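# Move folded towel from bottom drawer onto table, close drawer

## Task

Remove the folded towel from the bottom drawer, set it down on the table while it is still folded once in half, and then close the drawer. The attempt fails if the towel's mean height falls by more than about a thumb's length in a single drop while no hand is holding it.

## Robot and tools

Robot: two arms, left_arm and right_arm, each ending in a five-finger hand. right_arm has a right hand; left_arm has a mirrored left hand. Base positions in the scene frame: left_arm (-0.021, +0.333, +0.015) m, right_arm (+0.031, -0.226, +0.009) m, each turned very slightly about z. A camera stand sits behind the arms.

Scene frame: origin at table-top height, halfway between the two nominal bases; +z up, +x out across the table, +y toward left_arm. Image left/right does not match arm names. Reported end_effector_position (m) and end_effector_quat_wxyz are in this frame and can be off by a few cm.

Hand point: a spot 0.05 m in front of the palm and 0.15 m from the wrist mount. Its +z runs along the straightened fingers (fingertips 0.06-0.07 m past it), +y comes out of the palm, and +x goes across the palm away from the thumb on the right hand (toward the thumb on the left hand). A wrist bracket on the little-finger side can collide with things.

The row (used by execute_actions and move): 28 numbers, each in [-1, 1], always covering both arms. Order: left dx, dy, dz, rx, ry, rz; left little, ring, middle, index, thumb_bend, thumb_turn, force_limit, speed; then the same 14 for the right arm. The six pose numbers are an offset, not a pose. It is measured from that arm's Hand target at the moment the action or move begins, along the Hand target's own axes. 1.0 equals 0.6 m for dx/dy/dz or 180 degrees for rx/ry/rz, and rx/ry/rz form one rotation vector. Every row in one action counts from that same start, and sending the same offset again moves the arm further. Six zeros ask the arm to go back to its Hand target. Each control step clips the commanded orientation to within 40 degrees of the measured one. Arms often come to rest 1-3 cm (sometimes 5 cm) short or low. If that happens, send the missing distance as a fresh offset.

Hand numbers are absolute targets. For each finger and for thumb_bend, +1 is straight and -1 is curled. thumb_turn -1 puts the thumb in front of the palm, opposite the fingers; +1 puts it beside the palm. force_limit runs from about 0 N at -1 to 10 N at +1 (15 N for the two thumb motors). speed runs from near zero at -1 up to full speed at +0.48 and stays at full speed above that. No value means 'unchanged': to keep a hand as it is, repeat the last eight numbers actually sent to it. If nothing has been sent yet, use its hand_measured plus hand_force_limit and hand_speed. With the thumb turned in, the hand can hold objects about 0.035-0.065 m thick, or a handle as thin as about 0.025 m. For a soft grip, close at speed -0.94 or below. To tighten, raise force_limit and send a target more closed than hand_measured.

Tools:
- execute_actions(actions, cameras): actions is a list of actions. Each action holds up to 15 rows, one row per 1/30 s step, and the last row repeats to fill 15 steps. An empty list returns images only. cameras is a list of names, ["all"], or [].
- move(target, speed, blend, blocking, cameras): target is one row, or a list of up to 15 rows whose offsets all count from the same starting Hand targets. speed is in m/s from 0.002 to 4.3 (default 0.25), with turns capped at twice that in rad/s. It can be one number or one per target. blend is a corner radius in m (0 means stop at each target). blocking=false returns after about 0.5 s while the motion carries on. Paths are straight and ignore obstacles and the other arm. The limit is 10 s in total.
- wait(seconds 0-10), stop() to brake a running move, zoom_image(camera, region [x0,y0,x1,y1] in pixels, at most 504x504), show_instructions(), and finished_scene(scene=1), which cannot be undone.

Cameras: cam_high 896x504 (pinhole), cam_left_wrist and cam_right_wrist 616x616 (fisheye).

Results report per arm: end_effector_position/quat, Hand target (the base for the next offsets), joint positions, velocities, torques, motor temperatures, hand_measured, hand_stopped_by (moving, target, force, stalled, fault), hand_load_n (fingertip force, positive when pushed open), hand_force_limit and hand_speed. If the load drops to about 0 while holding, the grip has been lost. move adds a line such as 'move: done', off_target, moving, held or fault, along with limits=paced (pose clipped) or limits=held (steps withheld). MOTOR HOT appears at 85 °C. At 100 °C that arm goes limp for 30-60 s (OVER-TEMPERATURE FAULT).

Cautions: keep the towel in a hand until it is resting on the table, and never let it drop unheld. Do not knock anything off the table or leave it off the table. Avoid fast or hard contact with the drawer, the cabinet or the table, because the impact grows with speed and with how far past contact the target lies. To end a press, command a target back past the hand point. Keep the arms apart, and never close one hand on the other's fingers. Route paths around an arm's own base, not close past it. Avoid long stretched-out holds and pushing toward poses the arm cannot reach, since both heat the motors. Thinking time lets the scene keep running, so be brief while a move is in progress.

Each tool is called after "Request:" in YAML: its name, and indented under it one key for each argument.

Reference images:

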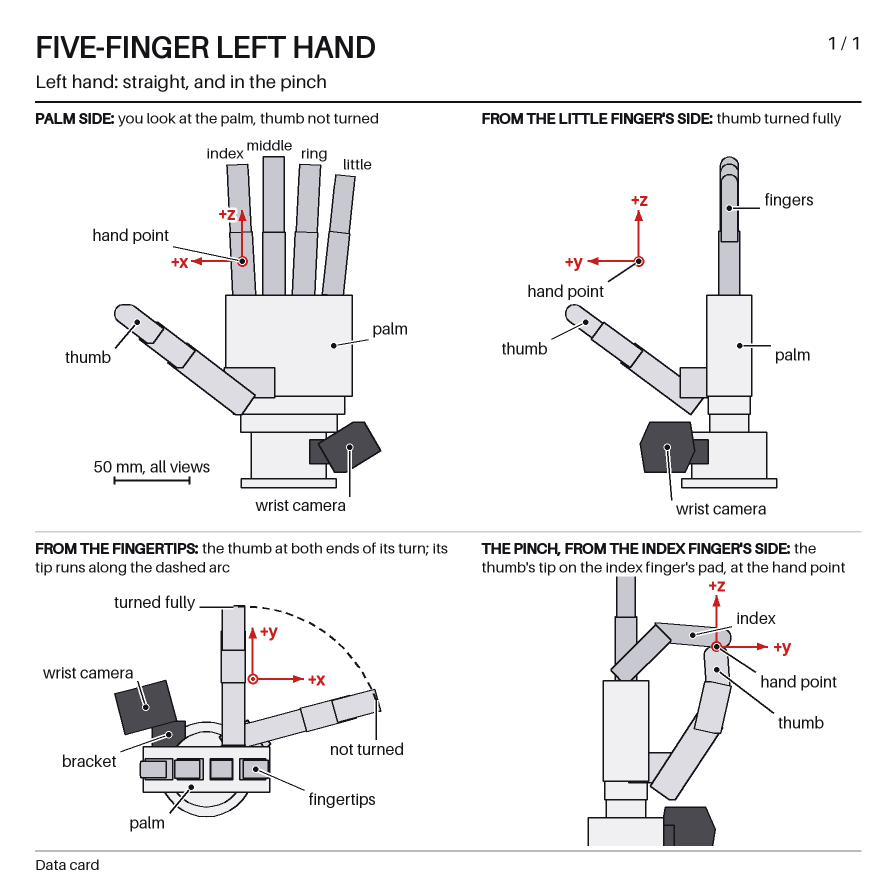

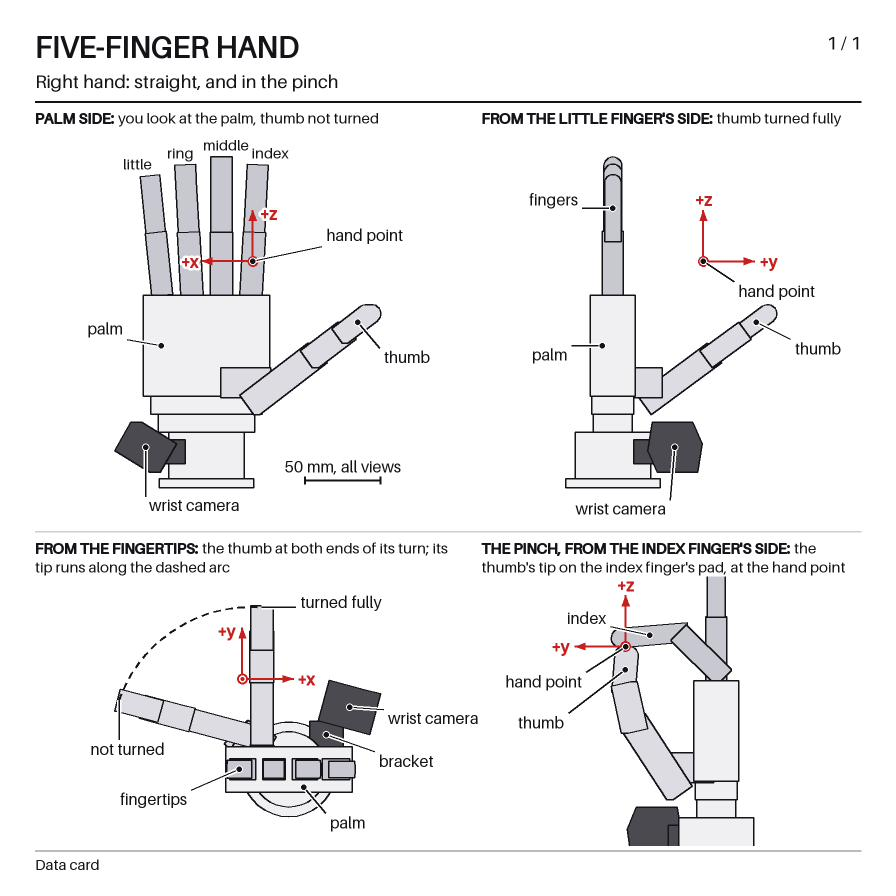

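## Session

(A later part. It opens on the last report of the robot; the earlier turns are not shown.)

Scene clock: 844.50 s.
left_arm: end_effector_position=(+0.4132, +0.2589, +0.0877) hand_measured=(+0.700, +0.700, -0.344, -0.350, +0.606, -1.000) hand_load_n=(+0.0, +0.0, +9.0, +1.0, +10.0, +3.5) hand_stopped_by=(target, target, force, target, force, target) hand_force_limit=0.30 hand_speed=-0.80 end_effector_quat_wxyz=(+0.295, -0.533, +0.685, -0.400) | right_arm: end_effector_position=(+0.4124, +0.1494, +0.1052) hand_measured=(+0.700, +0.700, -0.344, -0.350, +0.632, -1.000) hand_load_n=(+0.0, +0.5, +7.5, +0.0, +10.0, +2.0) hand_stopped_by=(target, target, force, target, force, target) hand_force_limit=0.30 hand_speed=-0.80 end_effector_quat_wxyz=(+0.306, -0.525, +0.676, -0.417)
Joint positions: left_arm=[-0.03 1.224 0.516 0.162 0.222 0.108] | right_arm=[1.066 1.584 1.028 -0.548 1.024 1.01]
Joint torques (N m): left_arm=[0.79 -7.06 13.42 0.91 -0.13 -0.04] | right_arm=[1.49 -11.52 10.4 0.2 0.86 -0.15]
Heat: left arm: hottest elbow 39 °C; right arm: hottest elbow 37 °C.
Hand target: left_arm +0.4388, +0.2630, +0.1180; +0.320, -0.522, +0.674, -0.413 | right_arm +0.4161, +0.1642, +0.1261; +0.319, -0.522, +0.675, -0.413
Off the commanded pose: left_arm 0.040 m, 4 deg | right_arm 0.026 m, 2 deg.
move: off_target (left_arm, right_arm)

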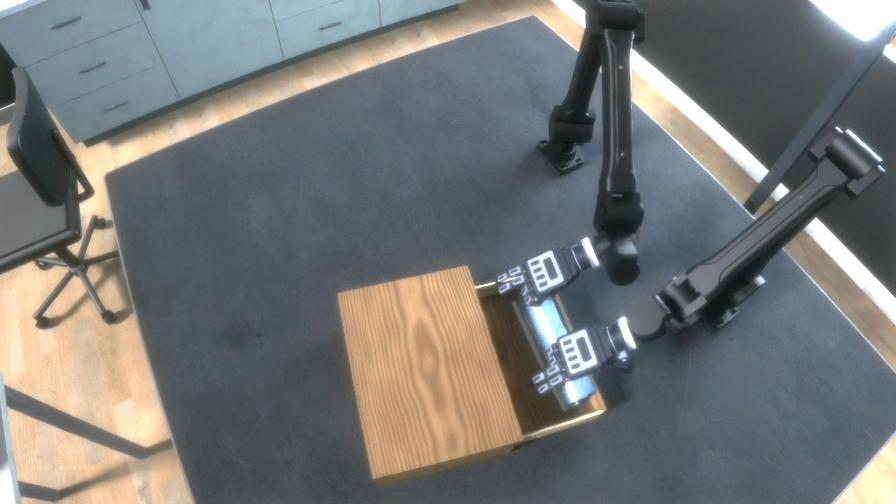

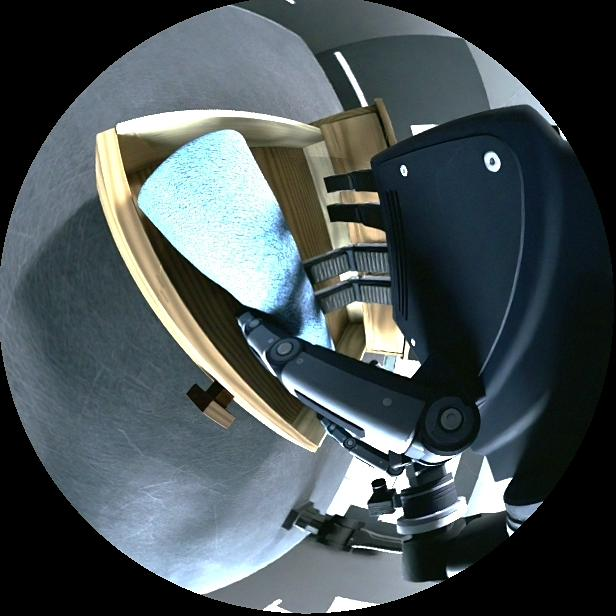

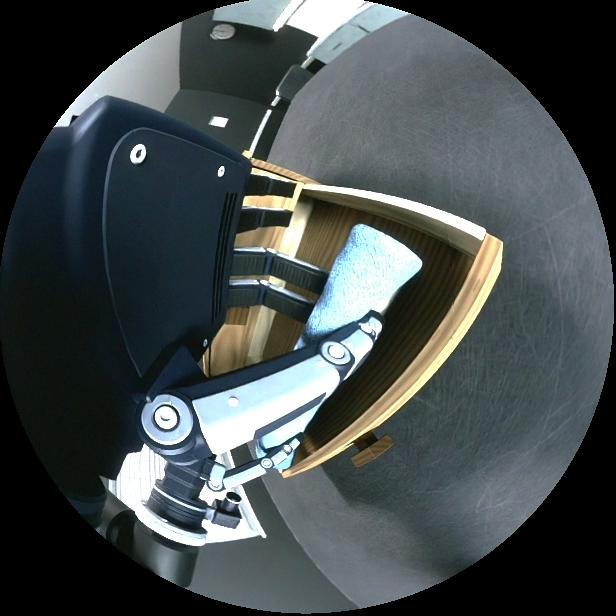

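Request:
move:
  target: [0.0045,-0.1912,-0.1093,0,0,0,0.7,0.7,-0.35,-0.35,0.25,-1,0.3,-0.8, 0.0035,-0.2023,-0.1022,0,0,0,0.7,0.7,-0.35,-0.35,0.25,-1,0.3,-0.8]
  speed: 0.1
  cameras: ["all"]

Request:
zoom_image:
  camera: "cam_high"
  region: [450, 190, 660, 420]

Scene clock: 870.97 s.
left_arm: end_effector_position=(+0.4136, +0.2591, +0.2117) hand_measured=(+0.700, +0.700, -0.344, -0.350, +0.606, -1.000) hand_load_n=(+0.0, +0.0, +9.0, +1.5, +10.0, +3.0) hand_stopped_by=(target, target, force, target, force, target) hand_force_limit=0.30 hand_speed=-0.80 end_effector_quat_wxyz=(+0.294, -0.534, +0.685, -0.398) | right_arm: end_effector_position=(+0.4119, +0.1494, +0.2331) hand_measured=(+0.700, +0.700, -0.344, -0.350, +0.632, -1.000) hand_load_n=(+0.0, -0.5, +7.5, +0.5, +10.5, +2.0) hand_stopped_by=(target, target, force, target, force, target) hand_force_limit=0.30 hand_speed=-0.80 end_effector_quat_wxyz=(+0.301, -0.529, +0.674, -0.419)
Joint positions: left_arm=[-0.03 1.016 0.746 -0.279 0.22 0.107] | right_arm=[1.066 1.46 1.253 -0.909 1.022 1.008]
Joint torques (N m): left_arm=[0.91 -5.6 15.97 0.91 -0.18 -0.05] | right_arm=[1.26 -10.75 12.74 0.38 0.89 -0.21]
Heat: left arm: hottest elbow 43 °C; right arm: hottest elbow 39 °C.
Hand target: left_arm +0.4321, +0.2619, +0.2499; +0.320, -0.522, +0.674, -0.413 | right_arm +0.4162, +0.1620, +0.2620; +0.319, -0.522, +0.675, -0.413
Off the commanded pose: left_arm 0.043 m, 4 deg | right_arm 0.032 m, 2 deg.
move: off_target (left_arm, right_arm)

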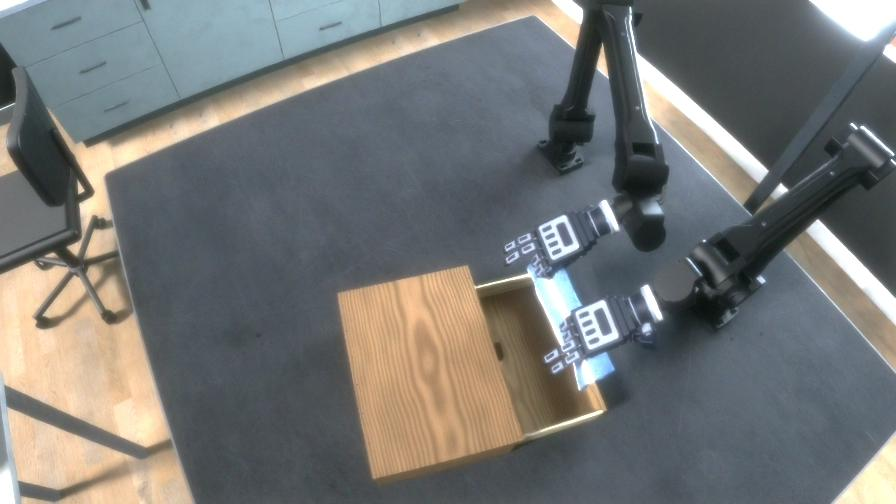

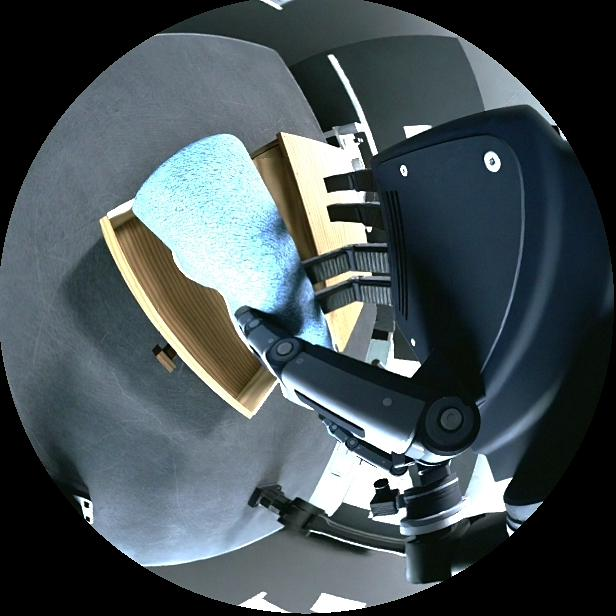

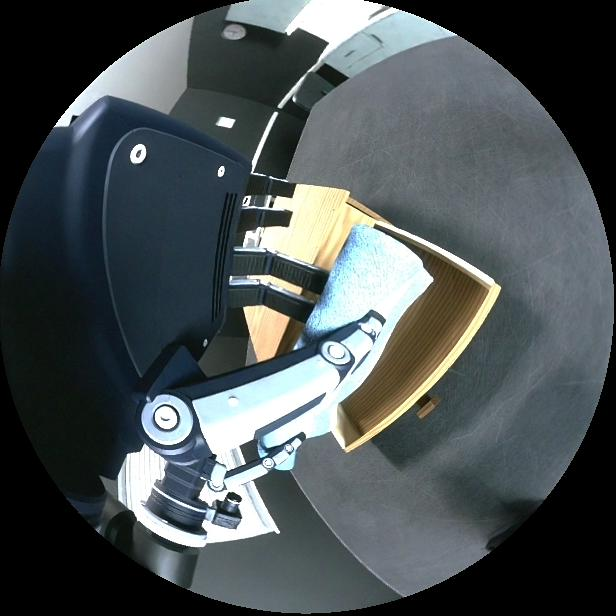

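Scaled by 2.191.

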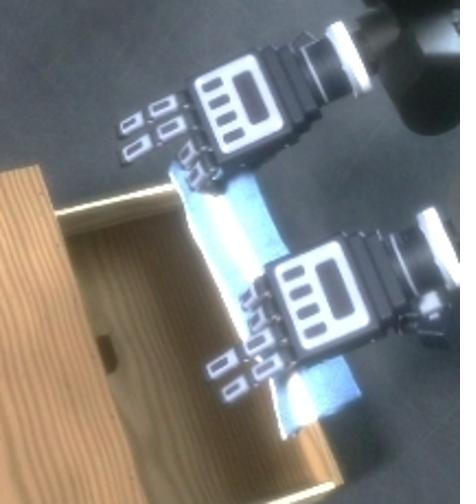

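Request:
move:
  target:
    - [0.4167,-0.0446,-0.0227,0,0,0,0.7,0.7,-0.35,-0.35,0.25,-1,0.3,-0.8, 0.4167,-0.0297,-0.0151,0,0,0,0.7,0.7,-0.35,-0.35,0.25,-1,0.3,-0.8]
    - [0.6153,-0.1552,0.1942,0,0,0,0.7,0.7,-0.35,-0.35,0.25,-1,0.3,-0.8, 0.6153,-0.1403,0.2018,0,0,0,0.7,0.7,-0.35,-0.35,0.25,-1,0.3,-0.8]
  speed: 0.15
  blend: [0.05,0]
  cameras: ["all"]

Scene clock: 890.67 s.
left_arm: end_effector_position=(+0.4695, -0.1153, +0.2516) hand_measured=(+0.700, +0.700, -0.344, -0.350, +0.606, -1.000) hand_load_n=(-0.5, +0.0, +9.0, +1.0, +10.0, +2.5) hand_stopped_by=(target, target, force, target, force, target) hand_force_limit=0.30 hand_speed=-0.80 end_effector_quat_wxyz=(+0.319, -0.521, +0.688, -0.391) | right_arm: end_effector_position=(+0.4518, -0.2261, +0.2583) hand_measured=(+0.700, +0.700, -0.344, -0.350, +0.632, -1.000) hand_load_n=(+0.0, +0.0, +8.0, +0.0, +10.5, +1.5) hand_stopped_by=(target, target, force, target, force, target) hand_force_limit=0.30 hand_speed=-0.80 end_effector_quat_wxyz=(+0.305, -0.532, +0.683, -0.397)
Joint positions: left_arm=[-0.833 1.585 1.37 -0.377 -0.498 -0.275] | right_arm=[0.059 0.886 0.806 -0.459 0.234 0.131]
Joint torques (N m): left_arm=[0.09 -13.68 16.21 0.96 -0.42 -0.16] | right_arm=[-0.21 -3.72 12.12 2.73 0.05 -0.22]
Motor temperatures (°C): left_arm=[31 32 46 32 31 31] | right_arm=[32 33 40 32 33 29]
Heat: left arm: hottest elbow 46 °C; right arm: hottest elbow 40 °C.
Hand target: left_arm +0.4812, -0.1321, +0.2803; +0.320, -0.522, +0.674, -0.413 | right_arm +0.4648, -0.2321, +0.2823; +0.319, -0.522, +0.675, -0.413
Off the commanded pose: left_arm 0.035 m, 3 deg | right_arm 0.028 m, 3 deg.
move: off_target (left_arm, right_arm)

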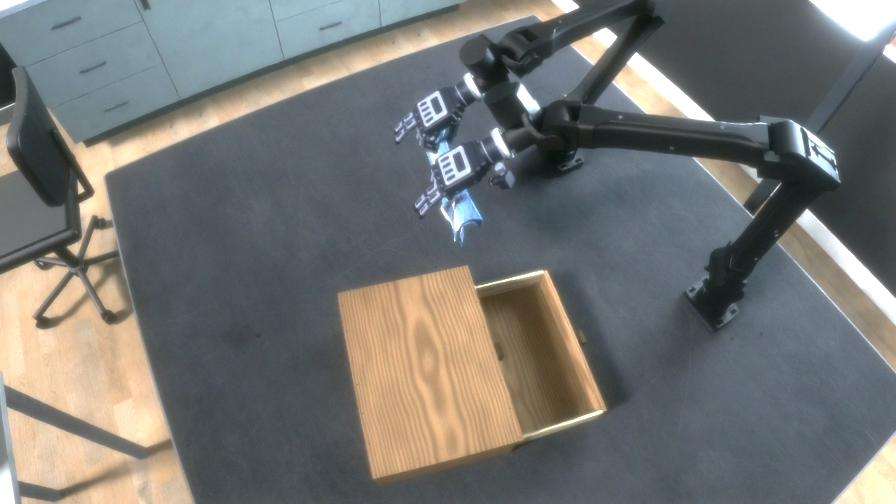

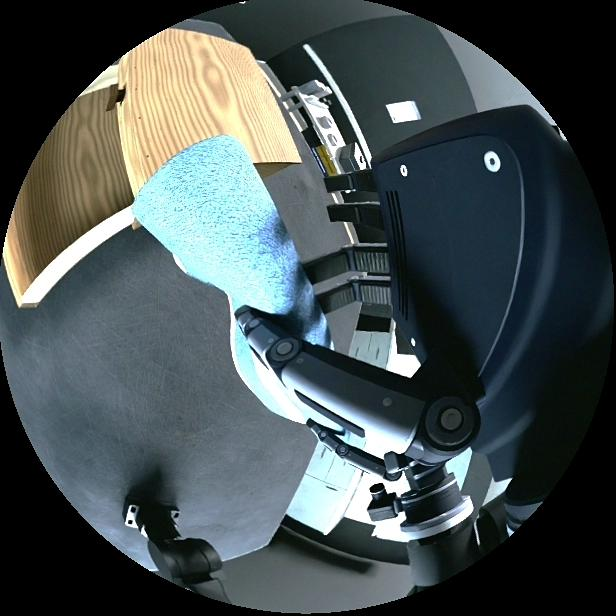

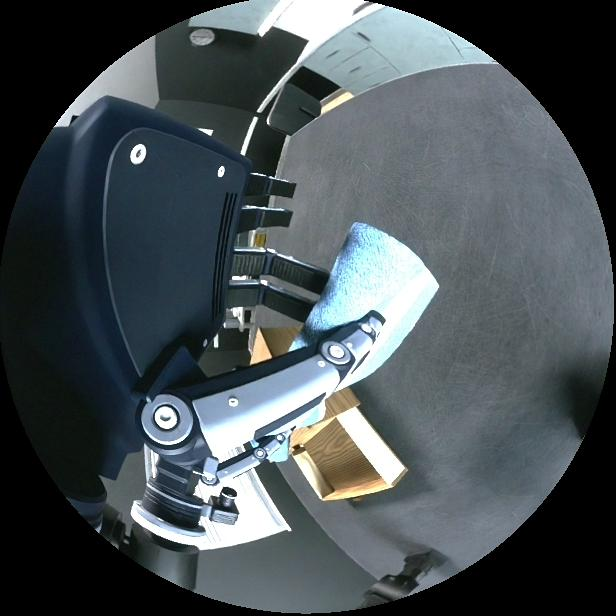

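Request:
zoom_image:
  camera: "cam_high"
  region: [380, 50, 600, 260]

Request:
zoom_image:
  camera: "cam_left_wrist"
  region: [110, 110, 380, 440]

Request:
zoom_image:
  camera: "cam_right_wrist"
  region: [220, 190, 480, 470]

Scaled by 2.291.

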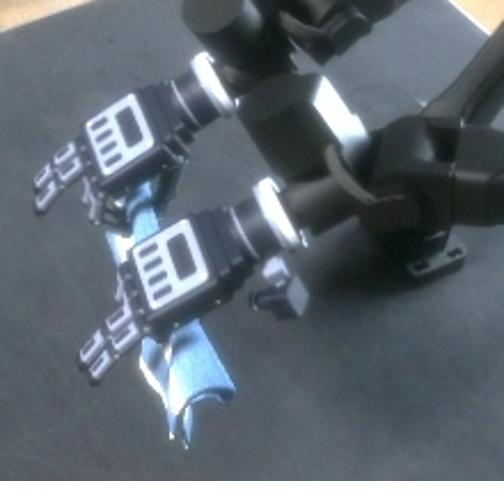

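Scaled by 1.527 from the camera's 616x616 image, which has a finer 880x880 frame.

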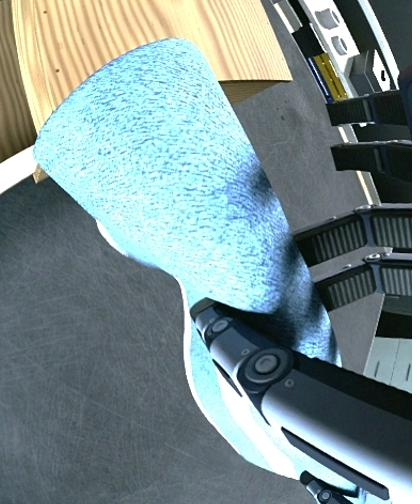

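Scaled by 1.800 from the camera's 616x616 image, which has a finer 880x880 frame.

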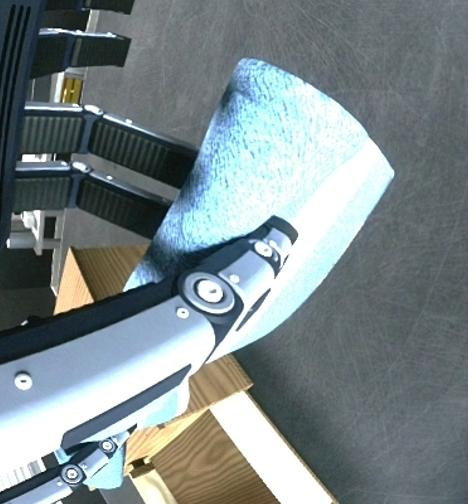

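Request:
move:
  target: [0,0.2455,0.1251,0,0,0,0.7,0.7,-0.35,-0.35,0.25,-1,0.3,-0.8, 0,0.2321,0.1183,0,0,0,0.7,0.7,-0.35,-0.35,0.25,-1,0.3,-0.8]
  speed: 0.12
  cameras: ["all"]

Request:
zoom_image:
  camera: "cam_high"
  region: [380, 70, 580, 260]

Request:
zoom_image:
  camera: "cam_left_wrist"
  region: [90, 110, 380, 440]

Request:
zoom_image:
  camera: "cam_right_wrist"
  region: [220, 190, 480, 470]

Scene clock: 917.33 s.
left_arm: end_effector_position=(+0.4825, -0.1286, +0.1207) hand_measured=(+0.700, +0.700, -0.344, -0.350, +0.606, -1.000) hand_load_n=(-0.5, -0.5, +9.0, +1.0, +10.0, +2.5) hand_stopped_by=(target, target, force, target, force, target) hand_force_limit=0.30 hand_speed=-0.80 end_effector_quat_wxyz=(+0.322, -0.521, +0.676, -0.410) | right_arm: end_effector_position=(+0.4628, -0.2265, +0.1267) hand_measured=(+0.700, +0.700, -0.344, -0.350, +0.632, -1.000) hand_load_n=(+0.0, +0.0, +7.5, +0.0, +10.5, +1.0) hand_stopped_by=(target, target, force, target, force, target) hand_force_limit=0.30 hand_speed=-0.80 end_effector_quat_wxyz=(+0.318, -0.525, +0.676, -0.408)
Joint positions: left_arm=[-0.833 1.749 1.185 0.017 -0.5 -0.276] | right_arm=[0.058 1.048 0.509 0.041 0.234 0.127]
Joint torques (N m): left_arm=[0.32 -15.38 8.85 1.7 -0.29 -0.16] | right_arm=[-0.09 -4.37 7.32 2.77 -0.03 -0.19]
Heat: left arm: hottest elbow 47 °C; right arm: hottest elbow 42 °C.
Hand target: left_arm +0.4811, -0.1321, +0.1150; +0.320, -0.522, +0.674, -0.413 | right_arm +0.4646, -0.2321, +0.1260; +0.319, -0.522, +0.675, -0.413
Off the commanded pose: left_arm 0.007 m, 0 deg | right_arm 0.006 m, 1 deg.
move: done

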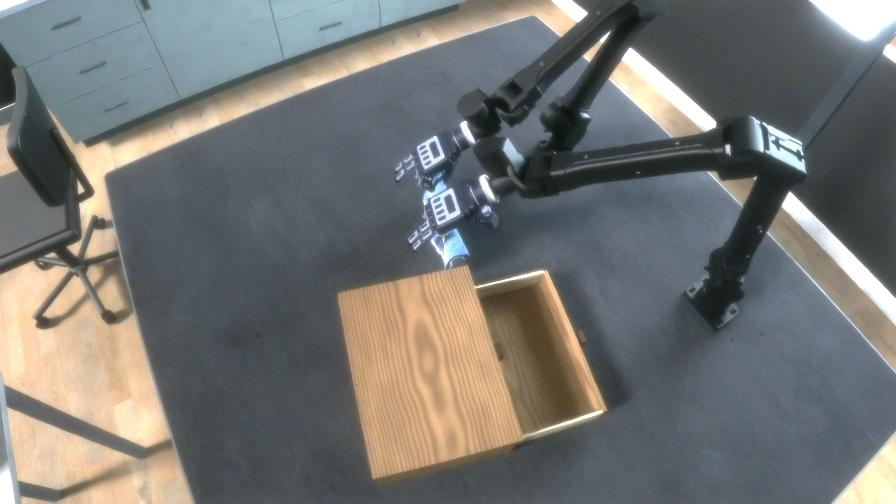

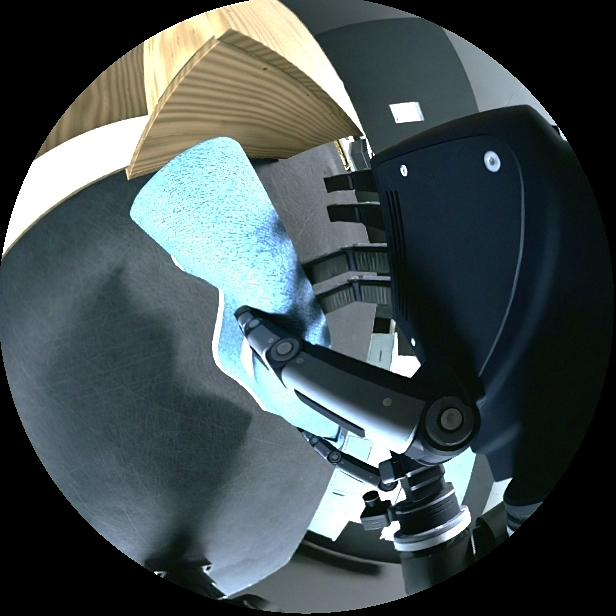

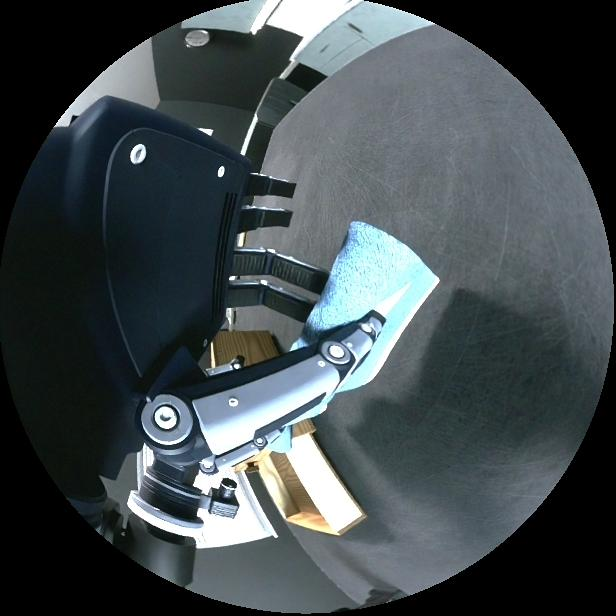

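Scaled by 2.520.

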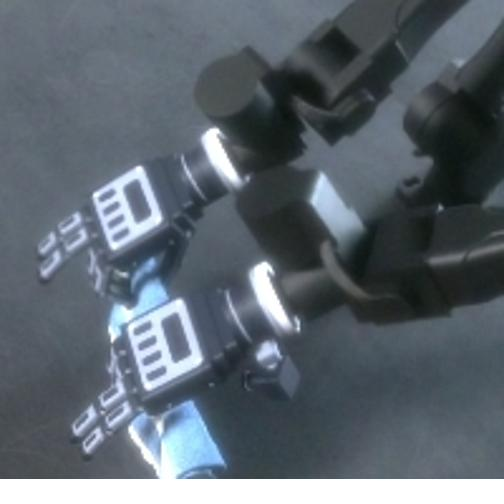

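Scaled by 1.527 from the camera's 616x616 image, which has a finer 880x880 frame.

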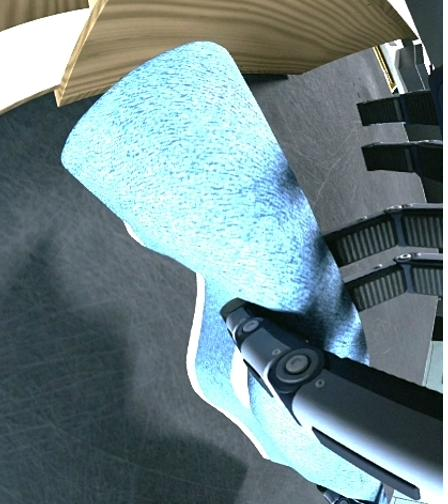

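Scaled by 1.800 from the camera's 616x616 image, which has a finer 880x880 frame.

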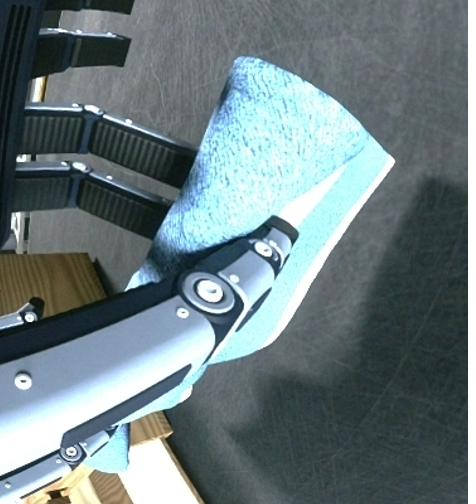

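Request:
move:
  target:
    - [0,0.0446,0.0227,0,0,0,0.7,0.7,-0.35,-0.35,0.25,-1,0.3,-0.8, 0,0.0446,0.0227,0,0,0,0.7,0.7,-0.35,-0.35,0.25,-1,0.3,-0.8]
    - [0,0.138,-0.0138,0,0,0,0.7,0.7,-0.35,-0.35,0.25,-1,0.3,-0.8, 0,0.138,-0.0138,0,0,0,0.7,0.7,-0.35,-0.35,0.25,-1,0.3,-0.8]
  speed: 0.07
  blend: [0.01,0]
  cameras: ["all"]

Request:
zoom_image:
  camera: "cam_high"
  region: [380, 90, 580, 280]

Request:
zoom_image:
  camera: "cam_left_wrist"
  region: [90, 110, 380, 440]

Request:
zoom_image:
  camera: "cam_right_wrist"
  region: [220, 190, 480, 470]

Scene clock: 931.77 s.
left_arm: end_effector_position=(+0.4408, -0.1200, +0.0538) hand_measured=(+0.700, +0.700, -0.344, -0.350, +0.606, -1.000) hand_load_n=(+0.0, +0.0, +9.0, +1.0, +10.0, +2.5) hand_stopped_by=(target, target, force, target, force, target) hand_force_limit=0.30 hand_speed=-0.80 end_effector_quat_wxyz=(+0.321, -0.521, +0.674, -0.414) | right_arm: end_effector_position=(+0.4215, -0.2266, +0.0540) hand_measured=(+0.700, +0.700, -0.344, -0.350, +0.632, -1.000) hand_load_n=(+0.0, +0.0, +7.5, +0.0, +10.0, +1.5) hand_stopped_by=(target, target, force, target, force, target) hand_force_limit=0.30 hand_speed=-0.80 end_effector_quat_wxyz=(+0.310, -0.524, +0.678, -0.412)
Joint positions: left_arm=[-0.88 1.787 1.017 0.217 -0.538 -0.305] | right_arm=[0.076 1.109 0.308 0.294 0.267 0.131]
Joint torques (N m): left_arm=[0.03 -14.62 7.43 1.81 -0.42 -0.17] | right_arm=[1.79 -4.6 5.65 2.84 0.32 0.01]
Heat: left arm: hottest elbow 45 °C; right arm: hottest elbow 41 °C.
Hand target: left_arm +0.4374, -0.1209, +0.0447; +0.320, -0.522, +0.674, -0.413 | right_arm +0.4210, -0.2208, +0.0560; +0.319, -0.522, +0.675, -0.413
Off the commanded pose: left_arm 0.009 m, 0 deg | right_arm 0.006 m, 1 deg.
move: done

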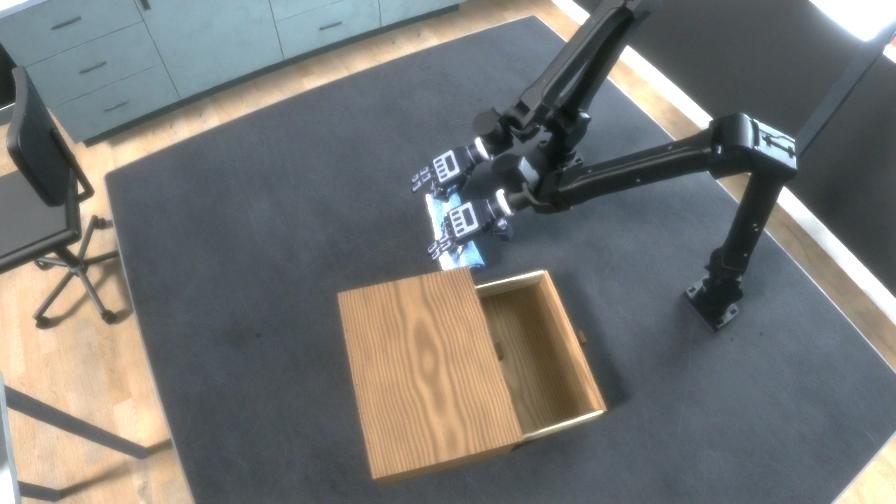

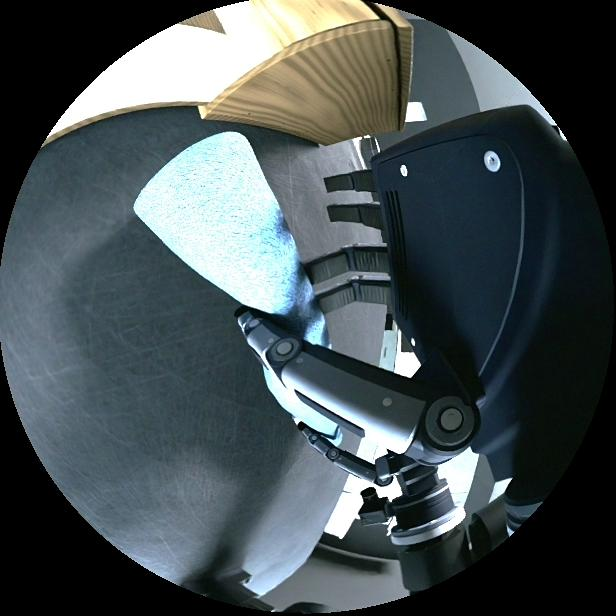

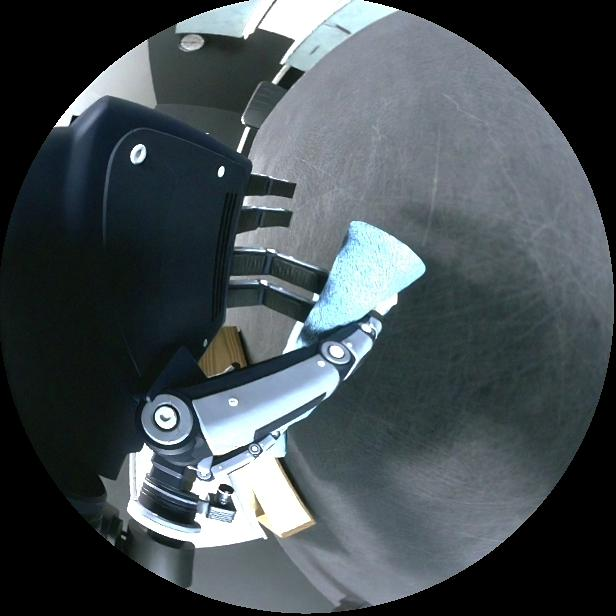

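Scaled by 2.520.

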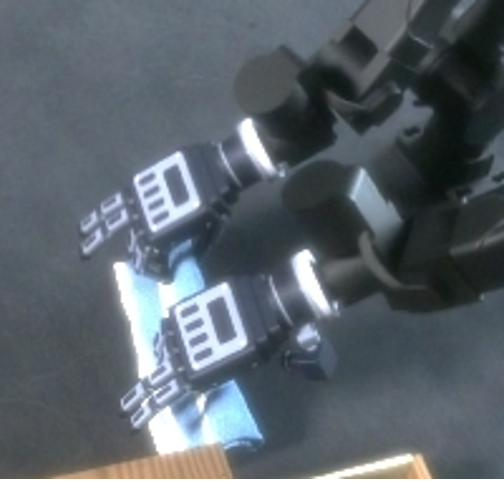

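Scaled by 1.527 from the camera's 616x616 image, which has a finer 880x880 frame.

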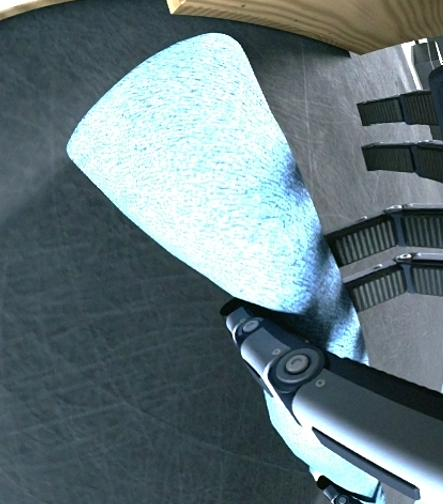

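Scaled by 1.800 from the camera's 616x616 image, which has a finer 880x880 frame.

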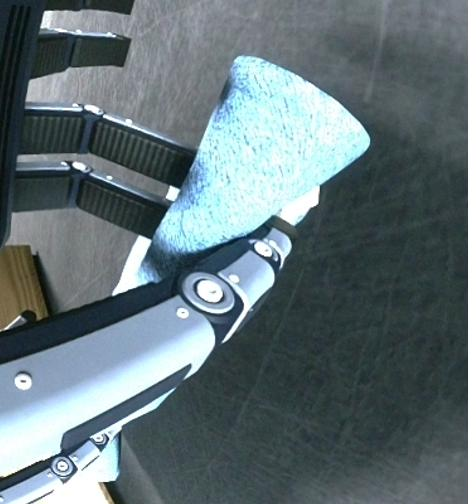

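Request:
move:
  target: [0,0.0494,-0.0309,0,0,0,0.7,0.7,-0.35,-0.35,0.25,-1,0.3,-0.8, 0,0.0494,-0.0309,0,0,0,0.7,0.7,-0.35,-0.35,0.25,-1,0.3,-0.8]
  speed: 0.06
  cameras: ["all"]

Request:
zoom_image:
  camera: "cam_high"
  region: [380, 90, 580, 280]

Request:
zoom_image:
  camera: "cam_right_wrist"
  region: [220, 190, 480, 470]

Scene clock: 937.50 s.
left_arm: end_effector_position=(+0.4125, -0.1118, +0.0304) hand_measured=(+0.700, +0.700, -0.344, -0.350, +0.606, -1.000) hand_load_n=(+0.0, +0.0, +9.0, +1.0, +10.0, +3.0) hand_stopped_by=(target, target, force, target, force, target) hand_force_limit=0.30 hand_speed=-0.80 end_effector_quat_wxyz=(+0.322, -0.521, +0.676, -0.410) | right_arm: end_effector_position=(+0.3981, -0.2205, +0.0434) hand_measured=(+0.700, +0.700, -0.344, -0.350, +0.632, -1.000) hand_load_n=(+0.0, +0.0, +6.5, +0.5, +10.5, +1.5) hand_stopped_by=(target, target, force, target, force, target) hand_force_limit=0.30 hand_speed=-0.80 end_effector_quat_wxyz=(+0.315, -0.519, +0.675, -0.420)
Joint positions: left_arm=[-0.915 1.787 0.936 0.278 -0.57 -0.327] | right_arm=[0.114 1.065 0.226 0.35 0.308 0.148]
Joint torques (N m): left_arm=[-0.32 -13.92 6.72 1.72 -0.41 -0.18] | right_arm=[2.08 -3.6 4.78 2.25 0.21 0.1]
Heat: left arm: hottest elbow 45 °C; right arm: hottest elbow 41 °C.
Hand target: left_arm +0.4085, -0.1133, +0.0269; +0.320, -0.522, +0.674, -0.413 | right_arm +0.3920, -0.2133, +0.0380; +0.319, -0.522, +0.675, -0.413
Off the commanded pose: left_arm 0.006 m, 0 deg | right_arm 0.011 m, 1 deg.
move: off_target (right_arm)

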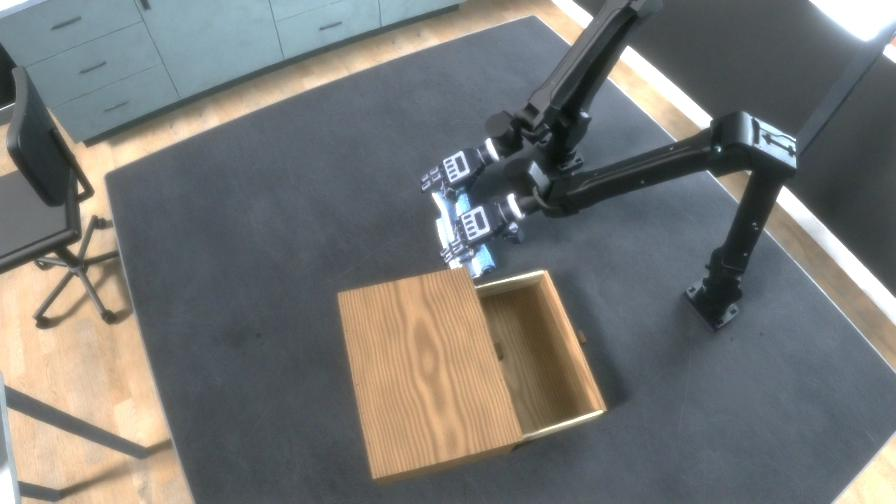

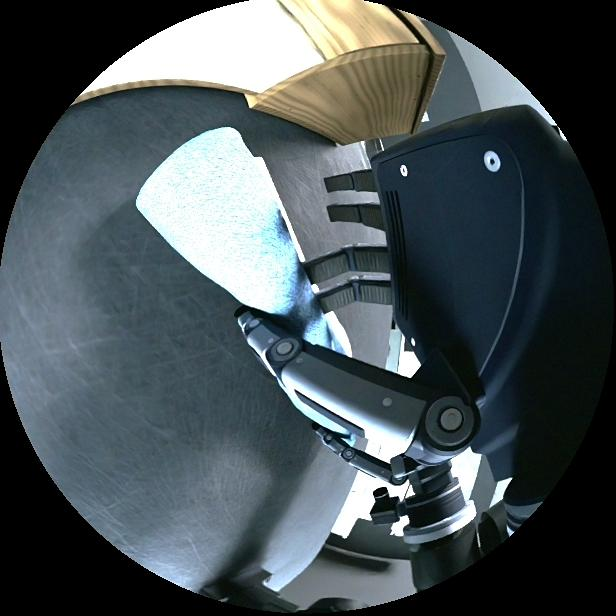

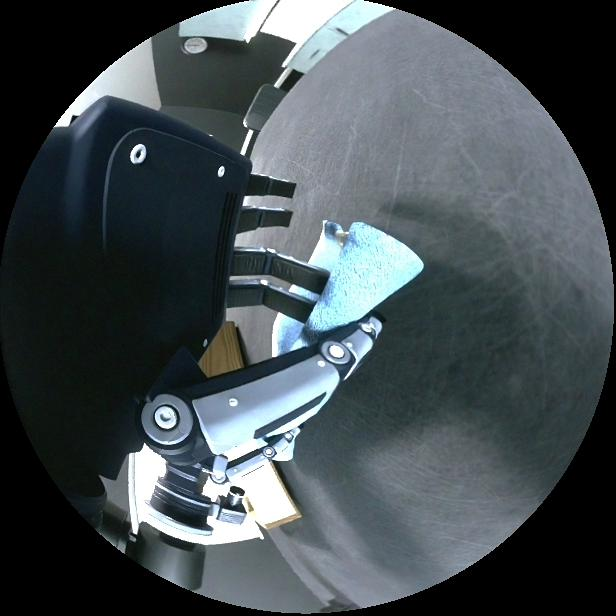

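Scaled by 2.520.

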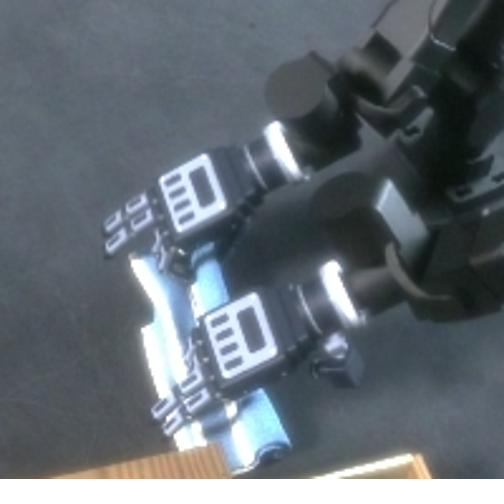

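Scaled by 1.800 from the camera's 616x616 image, which has a finer 880x880 frame.

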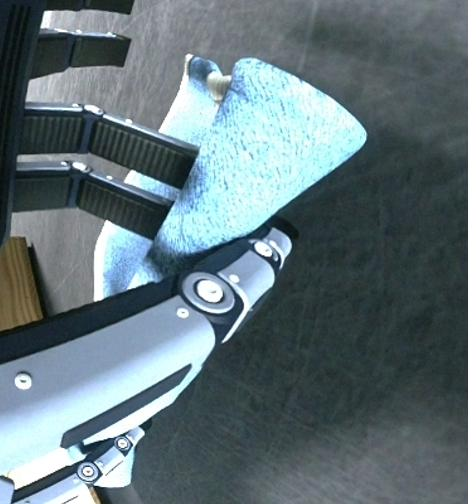

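Request:
move:
  target:
    - [0,0.0119,0.0061,0,0,0,0.7,0.7,-0.35,-0.35,0.25,-1,0.3,-0.8, 0,0.0119,0.0061,0,0,0,0.7,0.7,-0.35,-0.35,0.25,-1,0.3,-0.8]
    - [0,0.0119,0.0061,0,0,0,0.7,0.7,0.8,0.8,0.8,-1,0.3,-0.7, 0,0.0119,0.0061,0,0,0,0.7,0.7,0.8,0.8,0.8,-1,0.3,-0.7]
  speed: 0.05
  cameras: ["all"]

Request:
zoom_image:
  camera: "cam_high"
  region: [380, 90, 580, 280]

Request:
zoom_image:
  camera: "cam_right_wrist"
  region: [220, 190, 480, 470]

Request:
zoom_image:
  camera: "cam_left_wrist"
  region: [90, 110, 380, 440]

Scene clock: 950.00 s.
left_arm: end_effector_position=(+0.4129, -0.1148, +0.0312) hand_measured=(+0.700, +0.700, +0.800, +0.800, +0.800, -1.000) hand_load_n=(+0.5, +0.0, +0.0, +0.0, +0.0, +0.0) hand_stopped_by=(target, target, target, target, target, target) hand_force_limit=0.30 hand_speed=-0.70 end_effector_quat_wxyz=(+0.321, -0.521, +0.671, -0.418) | right_arm: end_effector_position=(+0.3972, -0.2203, +0.0375) hand_measured=(+0.700, +0.700, +0.800, +0.800, +0.800, -1.000) hand_load_n=(+0.0, -0.5, +0.0, +0.0, -0.5, +0.0) hand_stopped_by=(target, target, target, target, target, target) hand_force_limit=0.30 hand_speed=-0.70 end_effector_quat_wxyz=(+0.320, -0.514, +0.673, -0.424)
Joint positions: left_arm=[-0.918 1.792 0.932 0.305 -0.572 -0.329] | right_arm=[0.117 1.097 0.206 0.415 0.311 0.152]
Joint torques (N m): left_arm=[0.62 -13.22 6.79 1.57 -0.32 -0.08] | right_arm=[2.14 -2.84 5.38 1.73 0.05 0.02]
Heat: left arm: hottest elbow 44 °C; right arm: hottest elbow 40 °C.
Hand target: left_arm +0.4085, -0.1133, +0.0189; +0.320, -0.522, +0.674, -0.413 | right_arm +0.3919, -0.2133, +0.0299; +0.319, -0.522, +0.675, -0.413
Off the commanded pose: left_arm 0.013 m, 1 deg | right_arm 0.012 m, 1 deg.
move: off_target (left_arm, right_arm); target 2's new numbers were sent with right_arm's hand 0.017 m and 2 deg from that target

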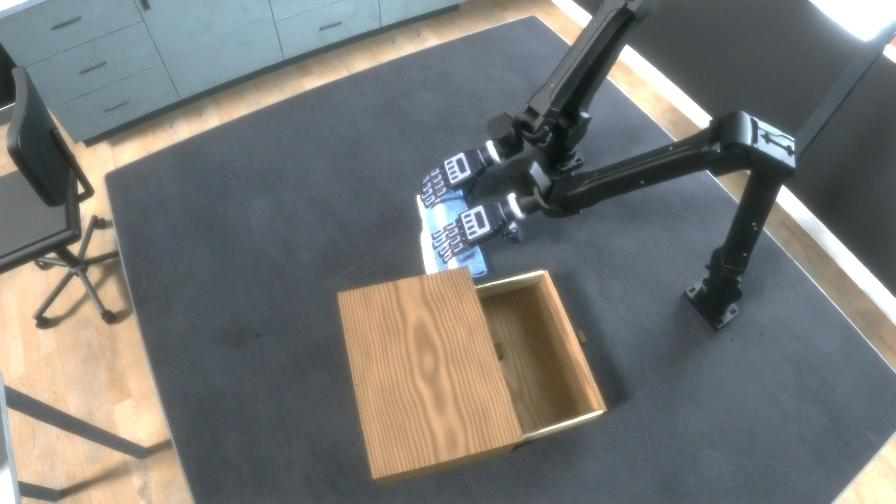

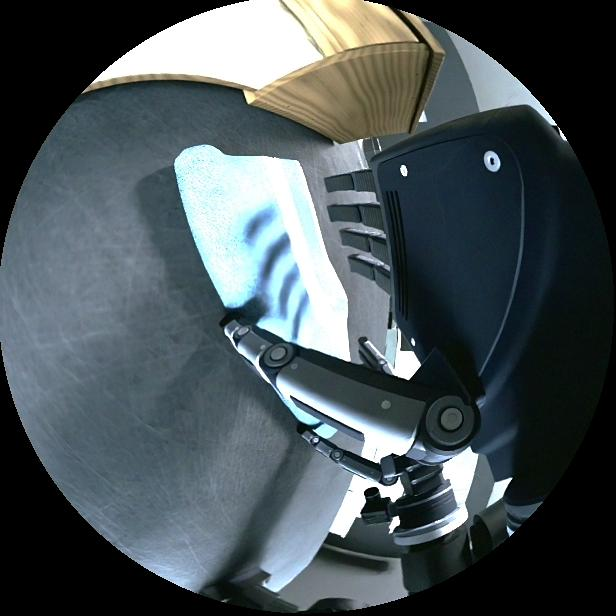

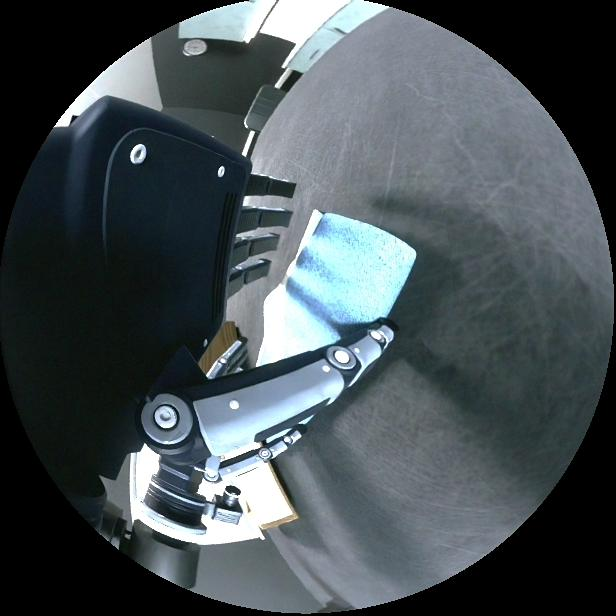

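Scaled by 2.520.

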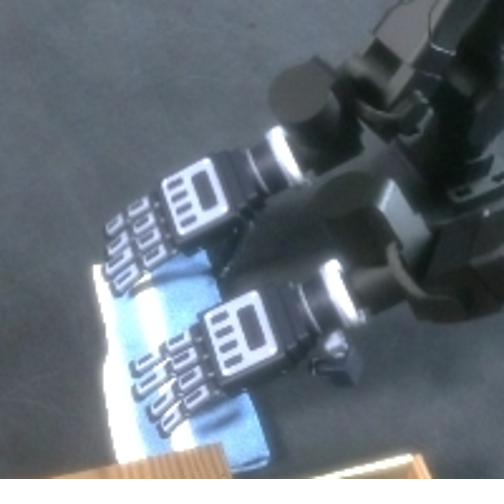

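Scaled by 1.800 from the camera's 616x616 image, which has a finer 880x880 frame.

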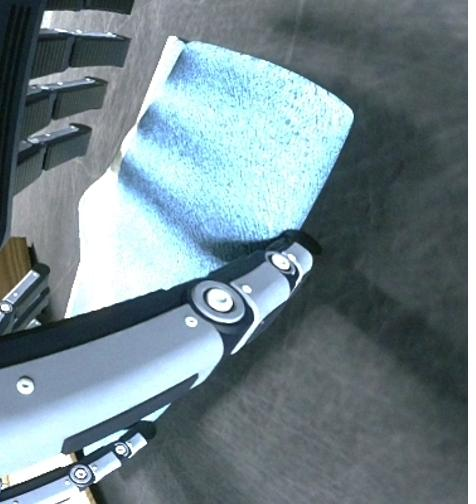

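Scaled by 1.527 from the camera's 616x616 image, which has a finer 880x880 frame.

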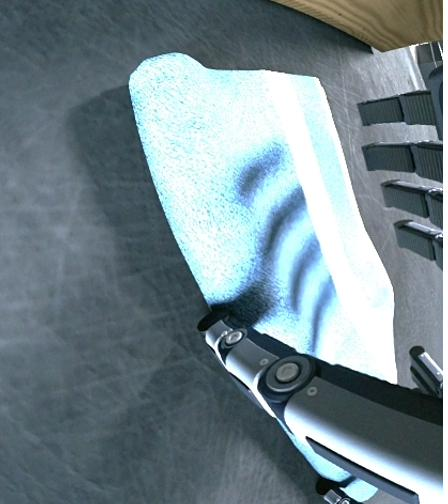

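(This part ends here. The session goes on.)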